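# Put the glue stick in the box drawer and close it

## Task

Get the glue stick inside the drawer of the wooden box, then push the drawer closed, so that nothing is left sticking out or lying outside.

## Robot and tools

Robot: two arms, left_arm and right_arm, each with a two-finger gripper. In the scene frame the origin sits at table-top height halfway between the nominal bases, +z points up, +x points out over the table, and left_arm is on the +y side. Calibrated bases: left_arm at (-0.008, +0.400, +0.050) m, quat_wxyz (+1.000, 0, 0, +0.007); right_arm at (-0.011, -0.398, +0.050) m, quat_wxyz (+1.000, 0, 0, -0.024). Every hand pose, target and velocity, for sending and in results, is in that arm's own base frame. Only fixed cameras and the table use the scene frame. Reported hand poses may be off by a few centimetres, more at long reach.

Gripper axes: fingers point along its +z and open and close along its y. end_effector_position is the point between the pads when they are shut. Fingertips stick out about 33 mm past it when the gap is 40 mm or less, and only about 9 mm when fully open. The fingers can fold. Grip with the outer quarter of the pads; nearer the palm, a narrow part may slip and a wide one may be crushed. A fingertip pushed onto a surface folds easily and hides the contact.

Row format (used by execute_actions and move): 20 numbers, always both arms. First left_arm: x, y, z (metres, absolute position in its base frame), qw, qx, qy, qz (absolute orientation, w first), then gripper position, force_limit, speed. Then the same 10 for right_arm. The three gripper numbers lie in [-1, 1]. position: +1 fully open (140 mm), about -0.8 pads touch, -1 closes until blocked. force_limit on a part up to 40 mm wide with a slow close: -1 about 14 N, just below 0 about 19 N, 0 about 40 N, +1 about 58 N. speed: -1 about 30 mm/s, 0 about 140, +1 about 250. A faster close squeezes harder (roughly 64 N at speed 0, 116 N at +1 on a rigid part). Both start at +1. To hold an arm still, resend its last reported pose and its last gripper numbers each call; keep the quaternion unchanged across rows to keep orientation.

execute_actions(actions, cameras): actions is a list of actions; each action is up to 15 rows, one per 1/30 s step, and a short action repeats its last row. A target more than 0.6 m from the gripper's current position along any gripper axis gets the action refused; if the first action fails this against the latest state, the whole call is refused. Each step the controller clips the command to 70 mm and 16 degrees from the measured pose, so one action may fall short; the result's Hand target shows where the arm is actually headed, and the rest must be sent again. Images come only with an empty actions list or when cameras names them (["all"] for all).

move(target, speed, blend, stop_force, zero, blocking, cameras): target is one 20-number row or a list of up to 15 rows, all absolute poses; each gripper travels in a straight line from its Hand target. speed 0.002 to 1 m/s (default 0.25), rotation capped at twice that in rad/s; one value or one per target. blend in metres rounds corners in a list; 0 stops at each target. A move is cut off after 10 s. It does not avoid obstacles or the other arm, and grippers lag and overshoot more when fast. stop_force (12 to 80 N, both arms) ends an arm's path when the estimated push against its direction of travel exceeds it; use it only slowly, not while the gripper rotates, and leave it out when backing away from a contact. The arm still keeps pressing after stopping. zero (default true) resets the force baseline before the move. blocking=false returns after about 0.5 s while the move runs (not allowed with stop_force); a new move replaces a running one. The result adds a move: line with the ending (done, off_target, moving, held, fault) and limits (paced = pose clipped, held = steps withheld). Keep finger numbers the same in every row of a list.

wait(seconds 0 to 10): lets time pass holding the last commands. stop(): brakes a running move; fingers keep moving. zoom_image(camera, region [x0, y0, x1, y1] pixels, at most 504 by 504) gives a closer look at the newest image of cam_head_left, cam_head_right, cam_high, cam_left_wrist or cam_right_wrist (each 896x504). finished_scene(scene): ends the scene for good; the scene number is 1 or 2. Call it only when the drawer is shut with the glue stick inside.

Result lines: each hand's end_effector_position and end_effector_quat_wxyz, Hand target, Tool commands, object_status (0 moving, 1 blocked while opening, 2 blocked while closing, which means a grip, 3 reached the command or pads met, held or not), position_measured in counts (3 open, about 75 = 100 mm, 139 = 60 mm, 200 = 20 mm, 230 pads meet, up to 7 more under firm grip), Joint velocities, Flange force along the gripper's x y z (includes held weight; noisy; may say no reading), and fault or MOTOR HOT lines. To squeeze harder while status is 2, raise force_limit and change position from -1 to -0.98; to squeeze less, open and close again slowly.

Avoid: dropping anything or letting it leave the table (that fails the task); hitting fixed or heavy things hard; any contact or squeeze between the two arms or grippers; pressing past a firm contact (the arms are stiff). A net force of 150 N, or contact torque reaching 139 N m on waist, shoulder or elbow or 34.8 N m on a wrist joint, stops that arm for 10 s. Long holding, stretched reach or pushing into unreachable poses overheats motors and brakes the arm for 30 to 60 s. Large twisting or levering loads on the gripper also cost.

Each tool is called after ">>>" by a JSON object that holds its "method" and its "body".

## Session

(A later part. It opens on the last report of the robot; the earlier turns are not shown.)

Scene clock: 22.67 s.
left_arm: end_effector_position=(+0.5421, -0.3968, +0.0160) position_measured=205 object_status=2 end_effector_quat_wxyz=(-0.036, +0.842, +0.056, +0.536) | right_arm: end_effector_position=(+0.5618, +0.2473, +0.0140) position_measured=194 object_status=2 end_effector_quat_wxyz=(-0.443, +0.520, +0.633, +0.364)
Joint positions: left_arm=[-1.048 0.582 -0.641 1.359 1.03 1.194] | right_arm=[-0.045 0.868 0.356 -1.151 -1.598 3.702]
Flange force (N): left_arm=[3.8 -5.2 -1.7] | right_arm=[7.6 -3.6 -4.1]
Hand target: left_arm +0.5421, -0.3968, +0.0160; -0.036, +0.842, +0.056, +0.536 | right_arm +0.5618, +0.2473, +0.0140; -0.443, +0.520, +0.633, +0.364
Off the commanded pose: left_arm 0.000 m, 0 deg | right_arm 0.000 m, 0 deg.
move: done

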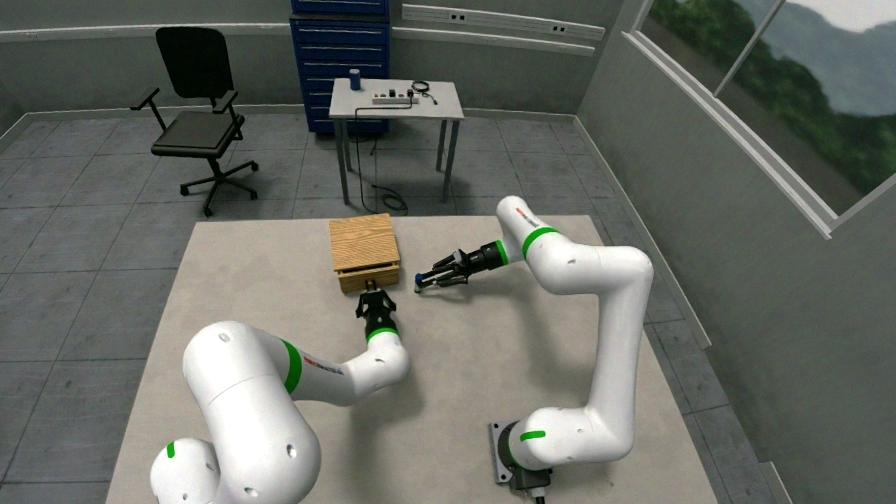

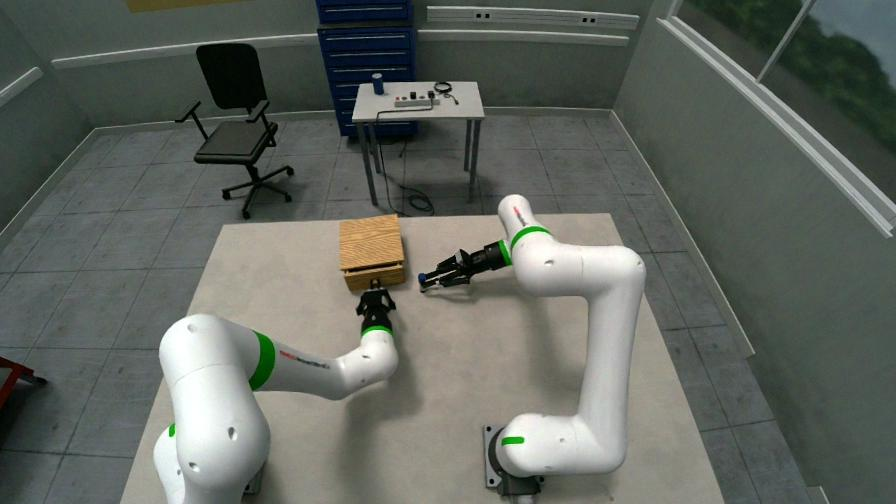

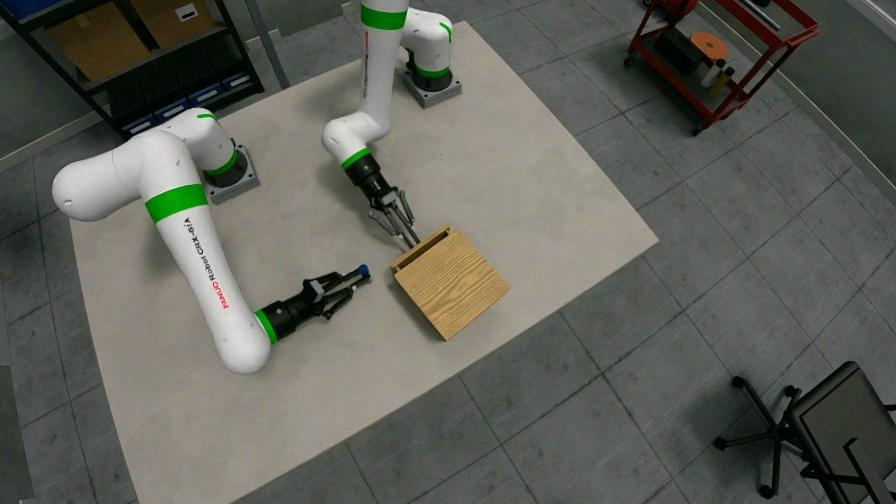

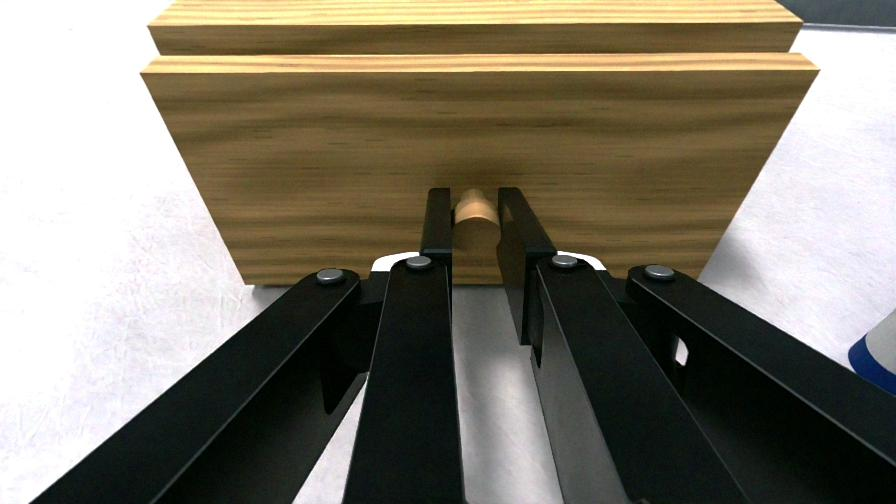

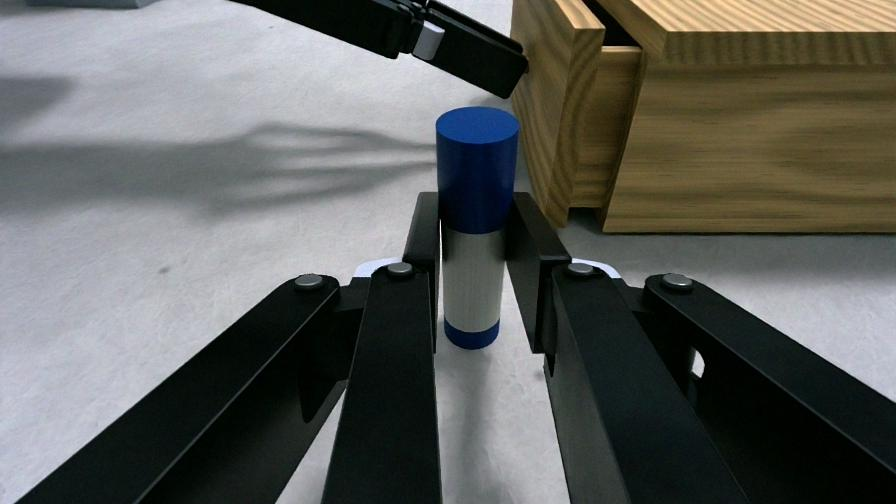

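>>> {"method": "move", "body": {"target": [[0.4628,-0.4074,0.016,-0.0356,0.8415,0.0559,0.5361,-1,-0.5,-1,0.5618,0.2473,0.164,0.4431,-0.5202,-0.6328,-0.3643,-1,-0.5,-1]], "speed": 0.08, "cameras": ["all"]}}

Scene clock: 25.00 s.
left_arm: end_effector_position=(+0.4628, -0.4074, +0.0160) position_measured=205 object_status=2 end_effector_quat_wxyz=(-0.036, +0.842, +0.056, +0.536) | right_arm: end_effector_position=(+0.5618, +0.2473, +0.1640) position_measured=194 object_status=2 end_effector_quat_wxyz=(-0.443, +0.520, +0.633, +0.364)
Joint positions: left_arm=[-1.257 0.55 -0.703 1.545 1.101 1.219] | right_arm=[-0.048 0.643 0.379 -1.168 -1.701 3.474]
Flange force (N): left_arm=[3.3 -5.3 -1.4] | right_arm=[4.9 -3.7 -2.9]
Hand target: left_arm +0.4628, -0.4074, +0.0160; -0.036, +0.842, +0.056, +0.536 | right_arm +0.5618, +0.2473, +0.1640; -0.443, +0.520, +0.633, +0.364
Off the commanded pose: left_arm 0.000 m, 0 deg | right_arm 0.000 m, 0 deg.
move: done

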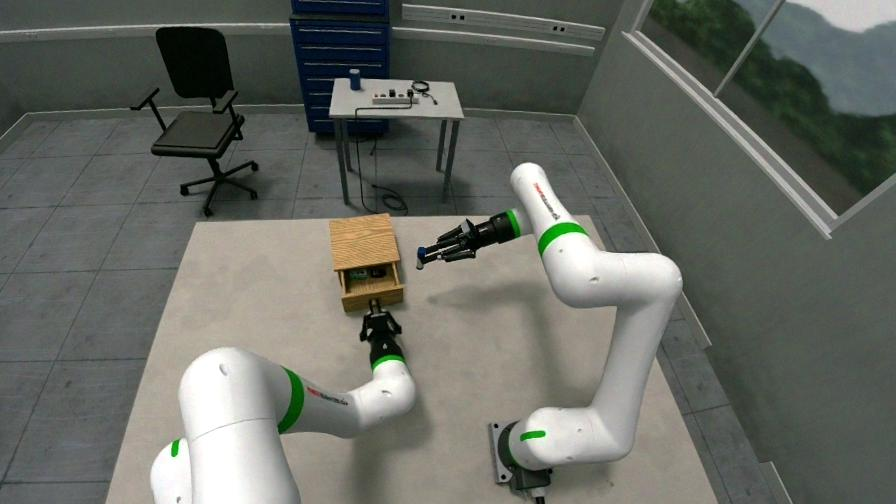

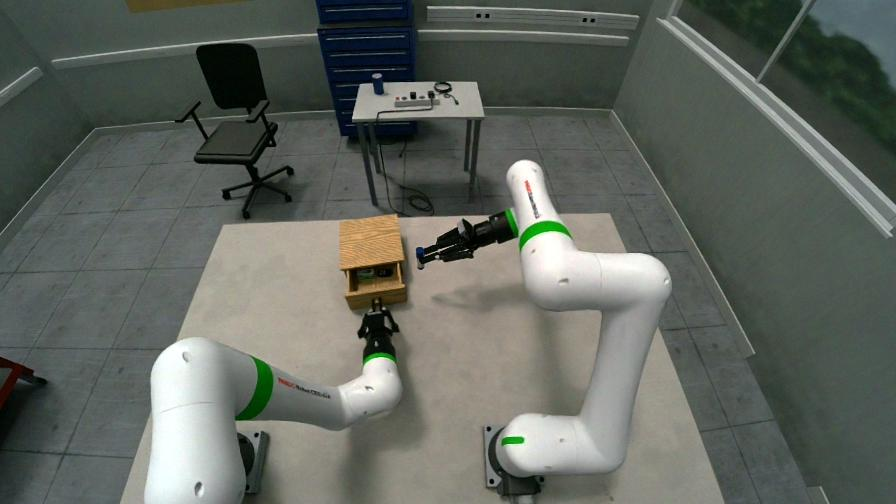

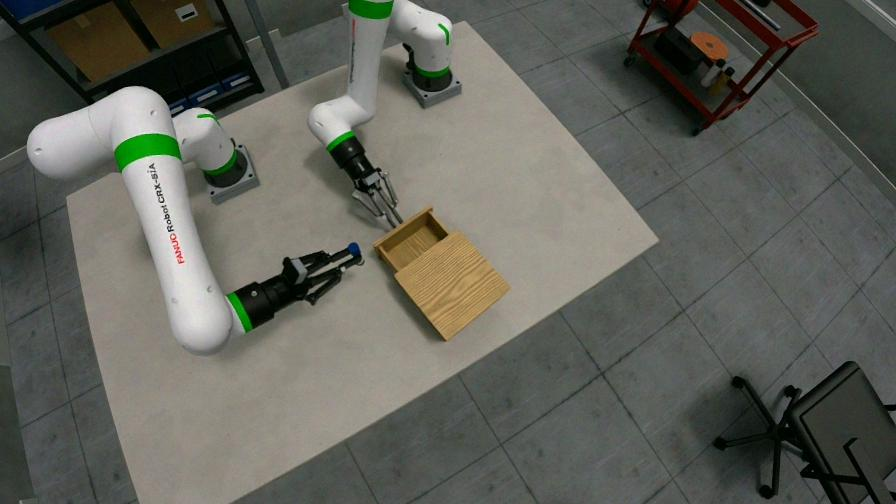

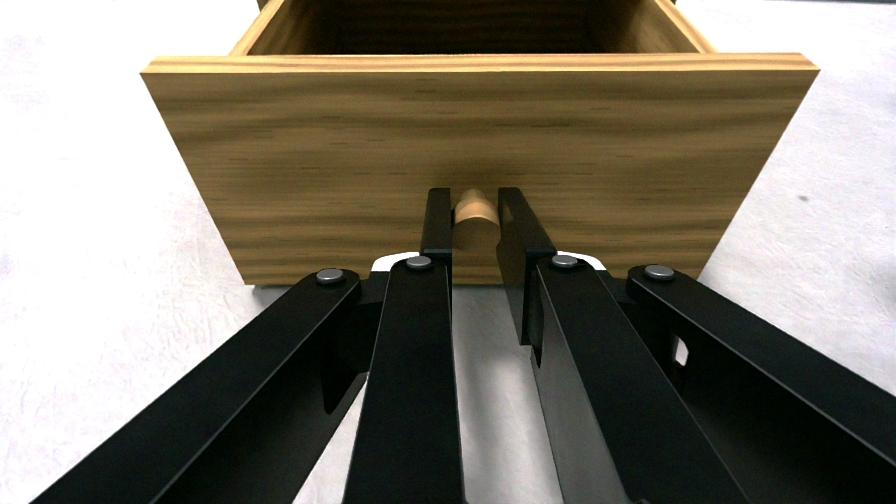

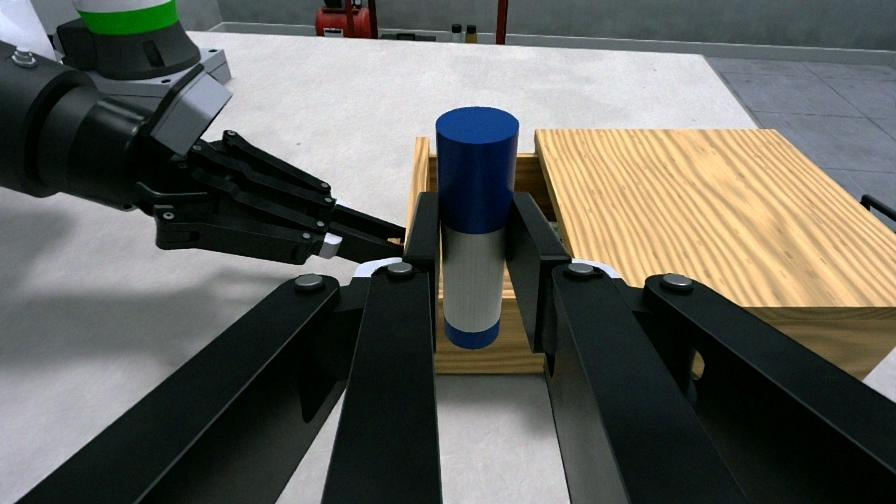

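>>> {"method": "zoom_image", "body": {"camera": "cam_head_left", "region": [320, 205, 420, 320]}}

>>> {"method": "zoom_image", "body": {"camera": "cam_head_right", "region": [325, 205, 425, 320]}}

>>> {"method": "zoom_image", "body": {"camera": "cam_high", "region": [350, 190, 520, 350]}}

Scaled by 4.383 from the camera's 896x504 image, which has a finer 1280x720 frame.

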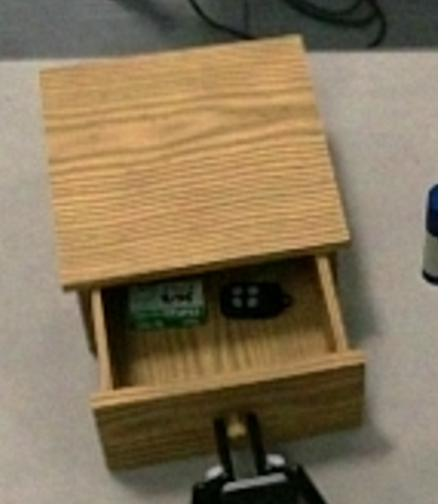

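Scaled by 4.383 from the camera's 896x504 image, which has a finer 1280x720 frame.

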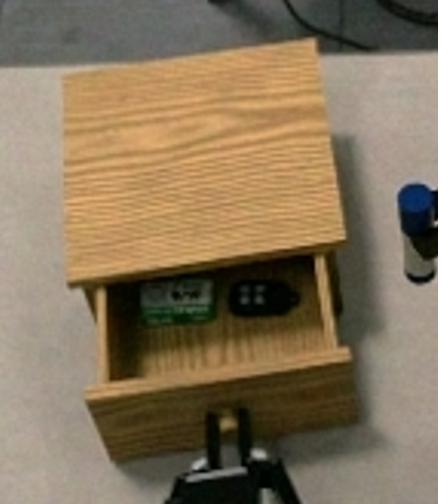

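Scaled by 2.965 from the camera's 896x504 image, which has a finer 1280x720 frame.

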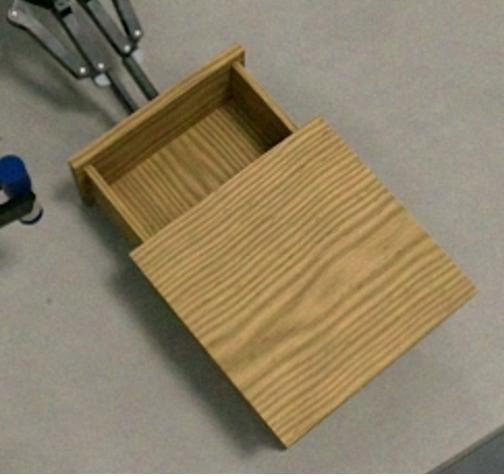

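>>> {"method": "move", "body": {"target": [[0.443,-0.410,0.016,-0.0356,0.8415,0.0559,0.5361,-1,-0.5,-1,0.5226,0.4506,0.1935,-0.1341,-0.6254,-0.7608,0.1103,-1,-0.5,-1]], "speed": 0.25, "cameras": ["all"]}}

Scene clock: 29.90 s.
left_arm: end_effector_position=(+0.4430, -0.4100, +0.0160) position_measured=205 object_status=2 end_effector_quat_wxyz=(-0.036, +0.842, +0.056, +0.536) | right_arm: end_effector_position=(+0.5226, +0.4506, +0.1935) position_measured=194 object_status=2 end_effector_quat_wxyz=(+0.134, +0.625, +0.761, -0.110)
Joint positions: left_arm=[-1.313 0.545 -0.712 1.596 1.119 1.223] | right_arm=[1.019 0.922 1.071 0.255 -1.968 2.387]
Flange force (N): left_arm=[3.2 -5.4 -0.7] | right_arm=no reading
Hand target: left_arm +0.4430, -0.4100, +0.0160; -0.036, +0.842, +0.056, +0.536 | right_arm +0.5226, +0.4506, +0.1935; +0.134, +0.625, +0.761, -0.110
Off the commanded pose: left_arm 0.000 m, 0 deg | right_arm 0.000 m, 0 deg.
move: done

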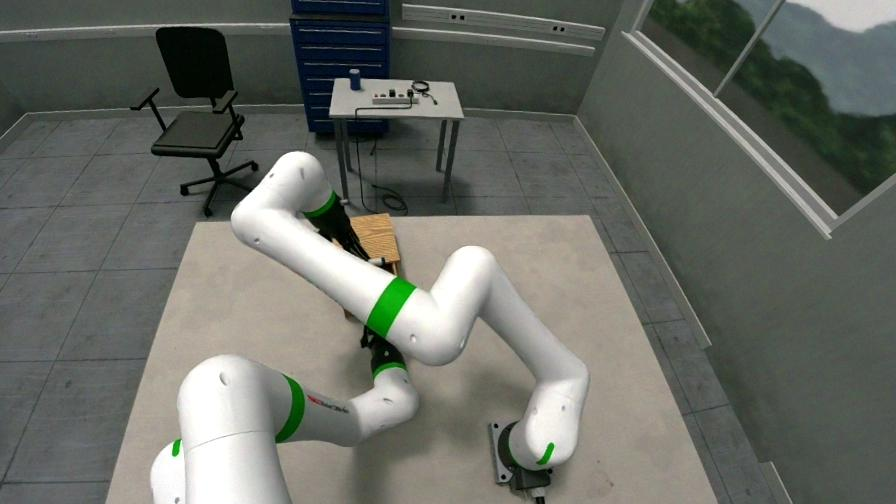

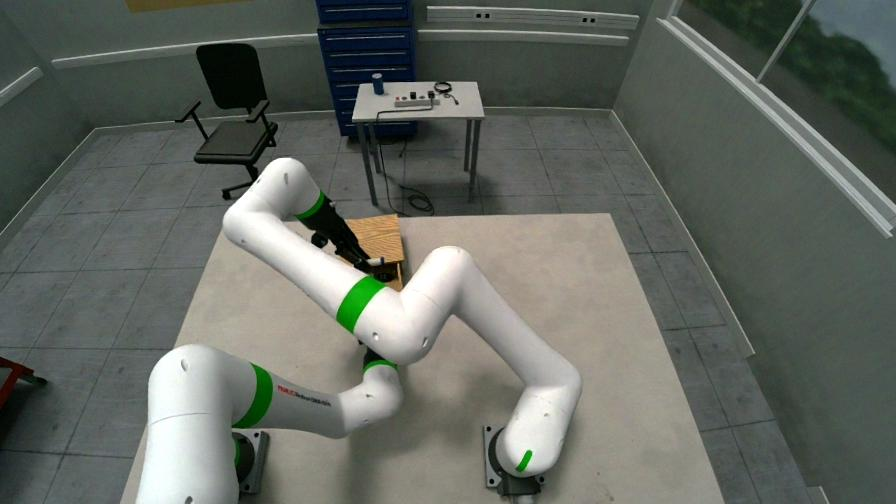

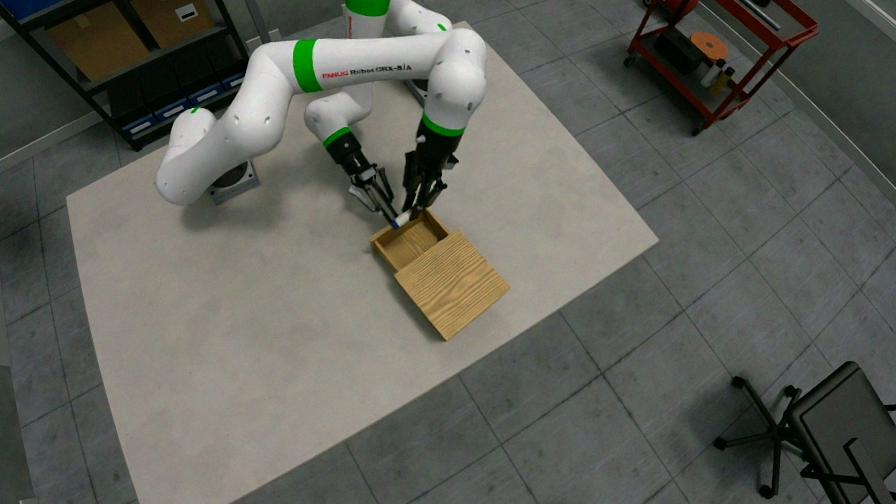

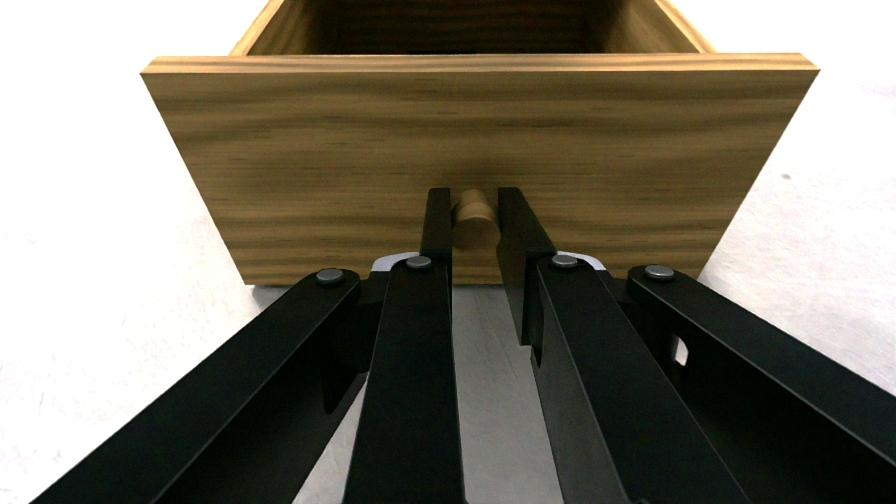

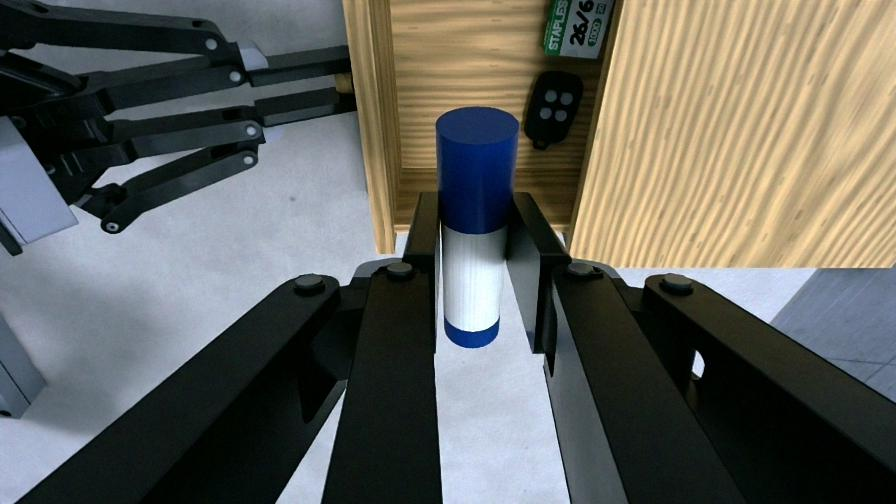

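>>> {"method": "zoom_image", "body": {"camera": "cam_right_wrist", "region": [330, 0, 630, 260]}}

>>> {"method": "execute_actions", "body": {"actions": [], "cameras": []}}

Scaled by 1.680 from the camera's 896x504 image, which has a finer 1280x720 frame.

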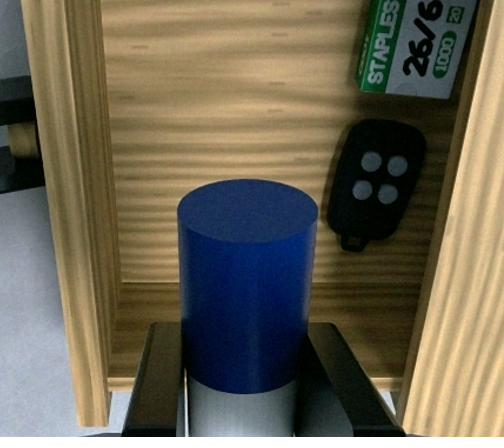

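Scene clock: 30.50 s.
left_arm: end_effector_position=(+0.4430, -0.4100, +0.0160) position_measured=205 object_status=2 end_effector_quat_wxyz=(-0.036, +0.842, +0.056, +0.536) | right_arm: end_effector_position=(+0.5226, +0.4506, +0.1935) position_measured=194 object_status=2 end_effector_quat_wxyz=(+0.134, +0.625, +0.761, -0.110)
Joint positions: left_arm=[-1.313 0.545 -0.712 1.596 1.119 1.223] | right_arm=[1.019 0.922 1.071 0.255 -1.968 2.387]
Joint velocities: within noise
Flange force (N): left_arm=[2.8 -5.1 -0.8] | right_arm=no reading
Hand target: left_arm +0.4430, -0.4100, +0.0160; -0.036, +0.842, +0.056, +0.536 | right_arm +0.5226, +0.4506, +0.1935; +0.134, +0.625, +0.761, -0.110
Tool commands: left_gripper/position=-1.0 left_gripper/force_limit=-0.5 left_gripper/speed=-1.0 right_gripper/position=-1.0 right_gripper/force_limit=-0.5 right_gripper/speed=-1.0
Off the commanded pose: left_arm 0.000 m, 0 deg | right_arm 0.000 m, 0 deg.
No camera images: "cameras" was empty.

>>> {"method": "move", "body": {"target": [[0.443,-0.410,0.016,-0.0356,0.8415,0.0559,0.5361,-1,-0.5,-1,0.5226,0.4506,0.065,-0.1341,-0.6254,-0.7608,0.1103,-1,-0.5,-1],[0.443,-0.410,0.016,-0.0356,0.8415,0.0559,0.5361,-1,-0.5,-1,0.5226,0.4506,0.0085,-0.1341,-0.6254,-0.7608,0.1103,-1,-0.5,-1]], "speed": [0.15,0.06], "cameras": ["all"]}}

Scene clock: 33.13 s.
left_arm: end_effector_position=(+0.4430, -0.4100, +0.0160) position_measured=205 object_status=2 end_effector_quat_wxyz=(-0.036, +0.842, +0.056, +0.536) | right_arm: end_effector_position=(+0.5226, +0.4506, +0.0085) position_measured=194 object_status=2 end_effector_quat_wxyz=(+0.134, +0.625, +0.761, -0.110)
Joint positions: left_arm=[-1.313 0.545 -0.712 1.596 1.119 1.223] | right_arm=[1.02 0.918 0.636 0.234 -1.551 2.281]
Flange force (N): left_arm=[3.0 -5.6 -1.3] | right_arm=[-6.8 -4.7 -2.3]
Hand target: left_arm +0.4430, -0.4100, +0.0160; -0.036, +0.842, +0.056, +0.536 | right_arm +0.5226, +0.4506, +0.0085; +0.134, +0.625, +0.761, -0.110
Off the commanded pose: left_arm 0.000 m, 0 deg | right_arm 0.000 m, 0 deg.
move: done

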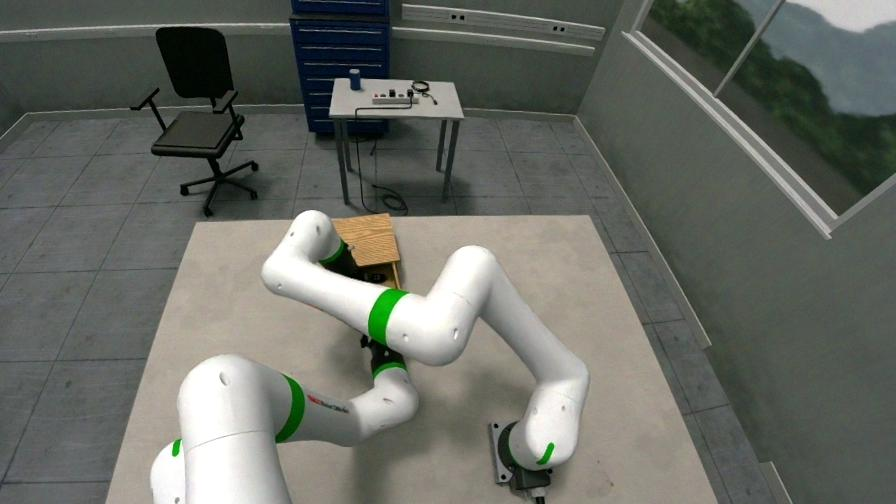

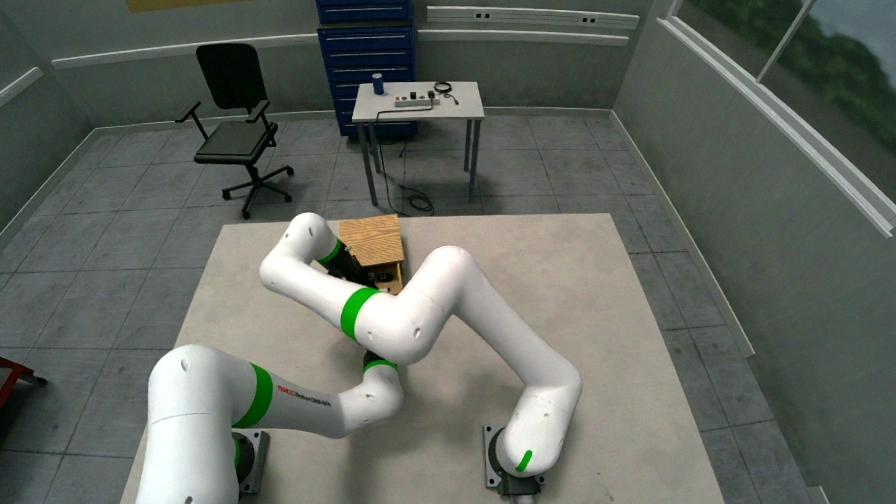

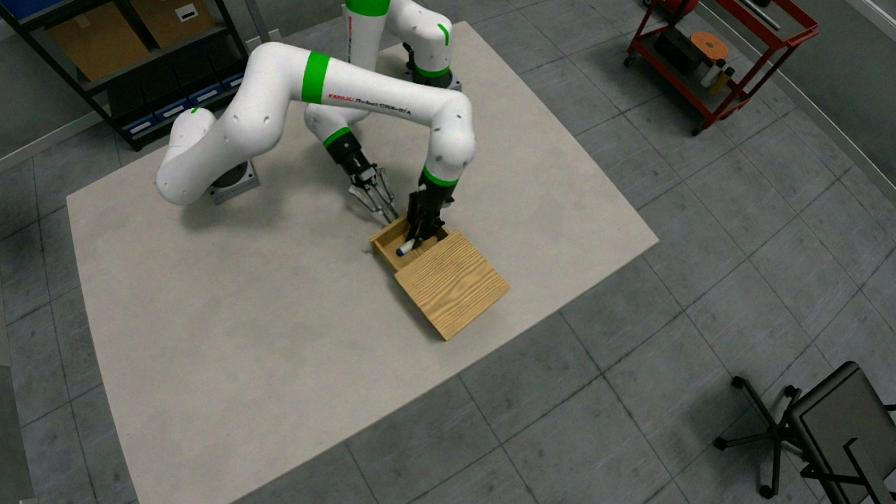

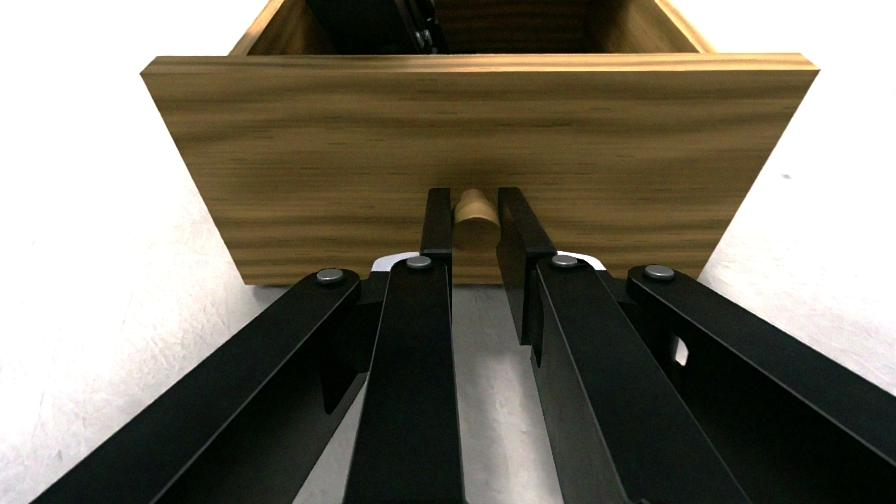

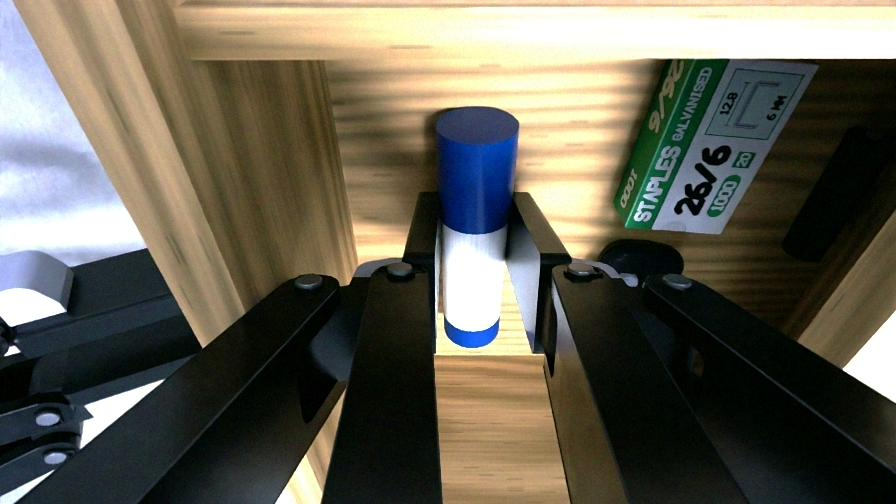

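>>> {"method": "move", "body": {"target": [0.443,-0.410,0.016,-0.0356,0.8415,0.0559,0.5361,-1,-0.5,-1,0.5226,0.4506,-0.0025,-0.1341,-0.6254,-0.7608,0.1103,-1,-0.5,-1], "speed": 0.008, "stop_force": 12, "cameras": ["cam_right_wrist"]}}

Scene clock: 34.00 s.
left_arm: end_effector_position=(+0.4430, -0.4100, +0.0160) position_measured=205 object_status=2 end_effector_quat_wxyz=(-0.036, +0.842, +0.056, +0.536) | right_arm: end_effector_position=(+0.5226, +0.4506, +0.0074) position_measured=194 object_status=2 end_effector_quat_wxyz=(+0.134, +0.625, +0.761, -0.110)
Joint positions: left_arm=[-1.313 0.545 -0.712 1.596 1.119 1.223] | right_arm=[1.02 0.919 0.635 0.234 -1.549 2.281]
Flange force (N): left_arm=[-3.8 -4.7 4.4] | right_arm=[-10.6 -6.2 -17.9]
Hand target: left_arm +0.4430, -0.4100, +0.0160; -0.036, +0.842, +0.056, +0.536 | right_arm +0.5226, +0.4506, +0.0074; +0.134, +0.625, +0.761, -0.110
Off the commanded pose: left_arm 0.000 m, 0 deg | right_arm 0.010 m, 0 deg.
move: contact (right_arm)
Images, in order (width x height): cam_right_wrist 896x504.

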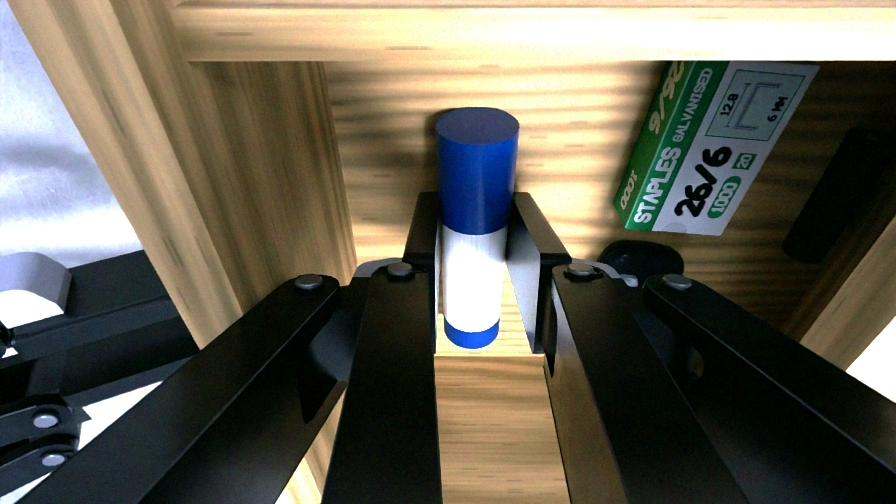

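>>> {"method": "move", "body": {"target": [[0.443,-0.410,0.016,-0.0356,0.8415,0.0559,0.5361,-1,-0.5,-1,0.5226,0.4506,0.008,-0.1341,-0.6254,-0.7608,0.1103,-1,-0.5,-1],[0.443,-0.410,0.016,-0.0356,0.8415,0.0559,0.5361,-1,-0.5,-1,0.5226,0.4506,0.008,-0.1341,-0.6254,-0.7608,0.1103,-0.28,-0.5,-1]], "speed": 0.02, "cameras": ["cam_right_wrist"]}}

Scene clock: 35.87 s.
left_arm: end_effector_position=(+0.4429, -0.4101, +0.0160) position_measured=205 object_status=2 end_effector_quat_wxyz=(-0.036, +0.842, +0.056, +0.536) | right_arm: end_effector_position=(+0.5226, +0.4506, +0.0080) position_measured=164 object_status=0 end_effector_quat_wxyz=(+0.134, +0.625, +0.761, -0.110)
Joint positions: left_arm=[-1.313 0.545 -0.712 1.596 1.119 1.223] | right_arm=[1.02 0.918 0.636 0.234 -1.55 2.281]
Flange force (N): left_arm=[-9.6 -2.3 -24.3] | right_arm=[-3.3 23.2 1.9]
Hand target: left_arm +0.4430, -0.4100, +0.0160; -0.036, +0.842, +0.056, +0.536 | right_arm +0.5226, +0.4506, +0.0080; +0.134, +0.625, +0.761, -0.110
Off the commanded pose: left_arm 0.000 m, 0 deg | right_arm 0.000 m, 0 deg.
move: done
Images, in order (width x height): cam_right_wrist 896x504.

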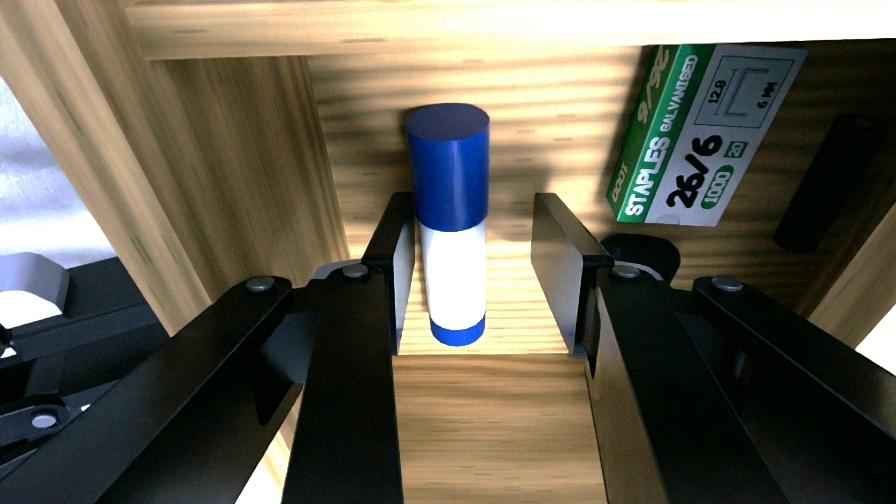

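>>> {"method": "move", "body": {"target": [[0.443,-0.410,0.016,-0.0356,0.8415,0.0559,0.5361,-1,-0.5,-1,0.5226,0.4506,0.008,-0.1341,-0.6254,-0.7608,0.1103,-0.4,-0.5,-1],[0.443,-0.410,0.016,-0.0356,0.8415,0.0559,0.5361,-1,-0.5,-1,0.5256,0.4506,0.009,-0.1341,-0.6254,-0.7608,0.1103,-0.4,-0.5,-1]], "speed": 0.02, "cameras": ["cam_right_wrist"]}}

Scene clock: 37.30 s.
left_arm: end_effector_position=(+0.4430, -0.4100, +0.0160) position_measured=205 object_status=2 end_effector_quat_wxyz=(-0.036, +0.842, +0.056, +0.536) | right_arm: end_effector_position=(+0.5256, +0.4506, +0.0090) position_measured=179 object_status=3 end_effector_quat_wxyz=(+0.134, +0.625, +0.761, -0.110)
Joint positions: left_arm=[-1.313 0.545 -0.712 1.596 1.119 1.223] | right_arm=[1.016 0.924 0.648 0.235 -1.556 2.286]
Flange force (N): left_arm=[2.4 -5.7 -2.1] | right_arm=[-7.1 -4.6 -2.4]
Hand target: left_arm +0.4430, -0.4100, +0.0160; -0.036, +0.842, +0.056, +0.536 | right_arm +0.5256, +0.4506, +0.0090; +0.134, +0.625, +0.761, -0.110
Off the commanded pose: left_arm 0.000 m, 0 deg | right_arm 0.000 m, 0 deg.
move: done
Images, in order (width x height): cam_right_wrist 896x504.

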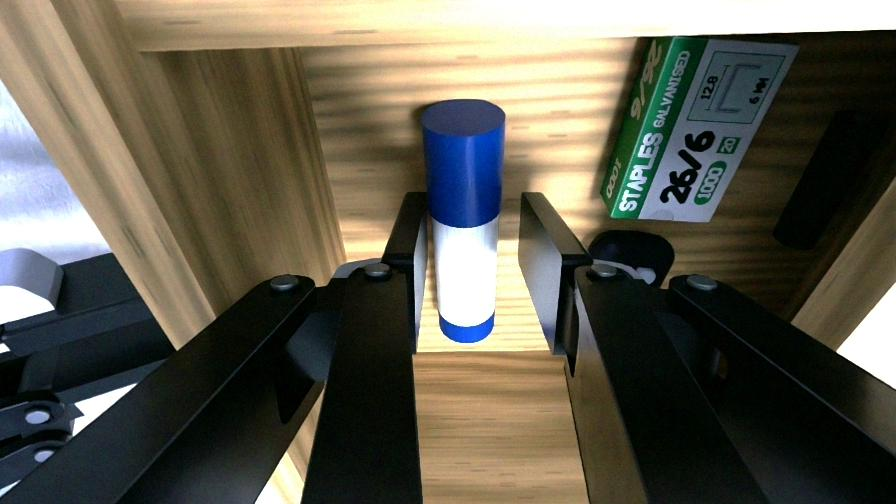

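>>> {"method": "move", "body": {"target": [[0.443,-0.410,0.016,-0.0356,0.8415,0.0559,0.5361,-1,-0.5,-1,0.5266,0.4506,0.035,-0.1341,-0.6254,-0.7608,0.1103,-0.4,-0.5,-1],[0.443,-0.410,0.016,-0.0356,0.8415,0.0559,0.5361,-1,-0.5,-1,0.5266,0.4506,0.20,-0.1341,-0.6254,-0.7608,0.1103,-0.4,-0.5,-1]], "speed": [0.03,0.2], "blend": [0.01,0], "cameras": ["all"]}}

Scene clock: 39.70 s.
left_arm: end_effector_position=(+0.4430, -0.4100, +0.0160) position_measured=205 object_status=2 end_effector_quat_wxyz=(-0.036, +0.842, +0.056, +0.536) | right_arm: end_effector_position=(+0.5266, +0.4506, +0.2000) position_measured=179 object_status=3 end_effector_quat_wxyz=(+0.134, +0.625, +0.761, -0.110)
Joint positions: left_arm=[-1.313 0.545 -0.712 1.596 1.119 1.223] | right_arm=[1.014 0.949 1.132 0.26 -2.001 2.402]
Flange force (N): left_arm=[2.9 -5.6 -1.4] | right_arm=no reading
Hand target: left_arm +0.4430, -0.4100, +0.0160; -0.036, +0.842, +0.056, +0.536 | right_arm +0.5266, +0.4506, +0.2000; +0.134, +0.625, +0.761, -0.110
Off the commanded pose: left_arm 0.000 m, 0 deg | right_arm 0.000 m, 0 deg.
move: done

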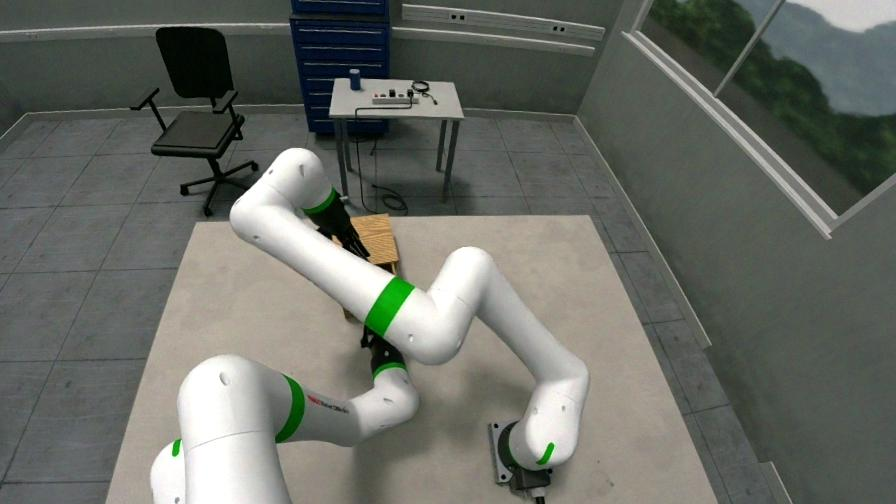

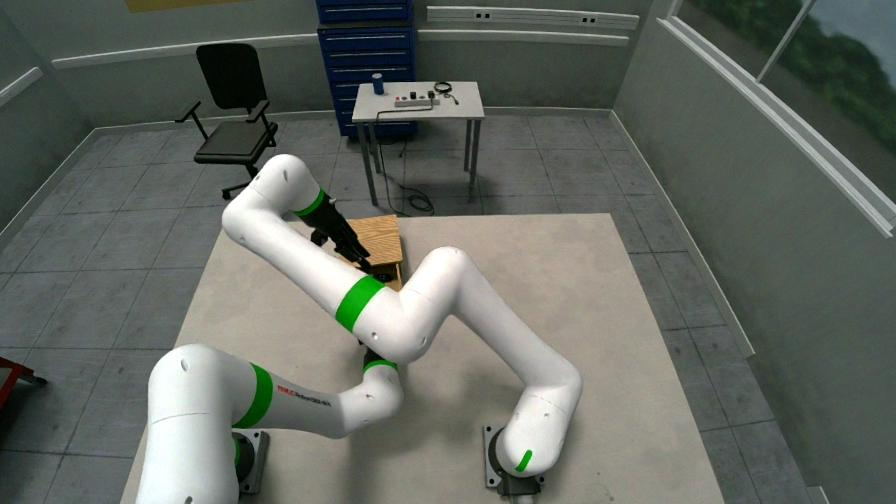

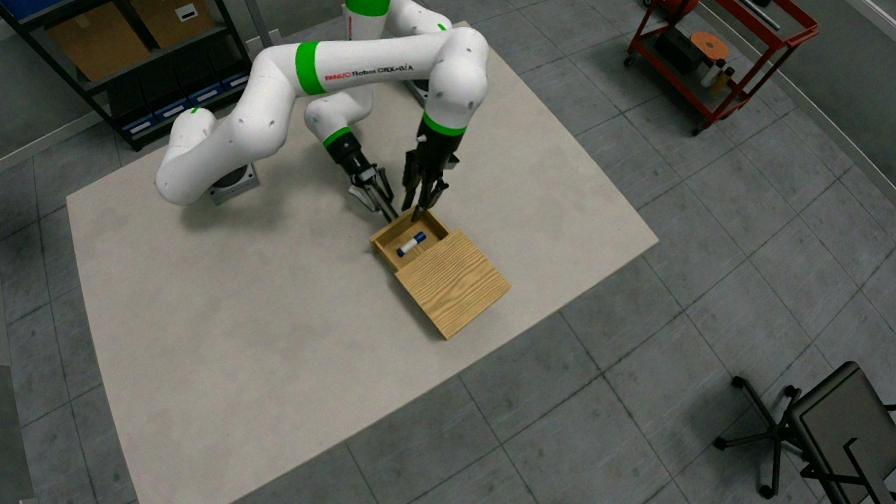

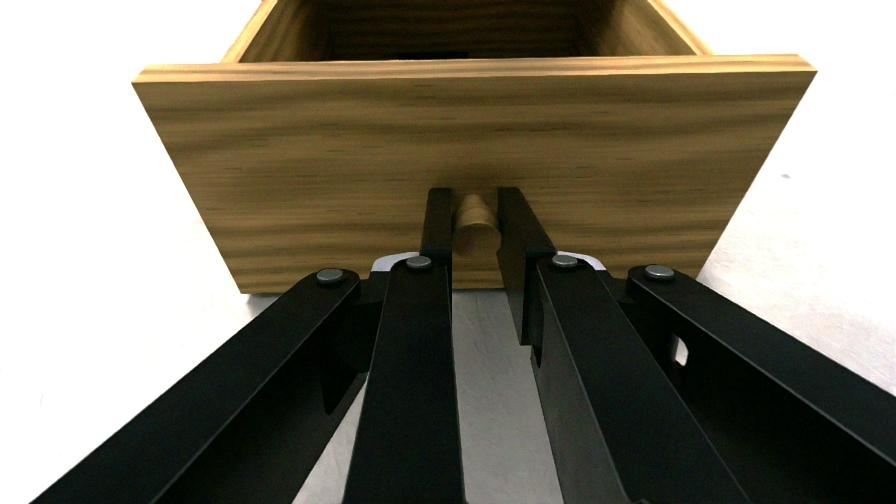

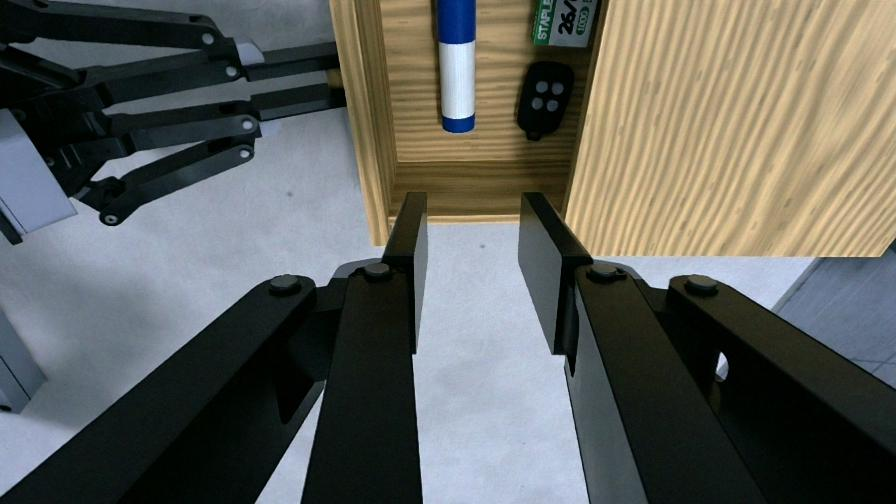

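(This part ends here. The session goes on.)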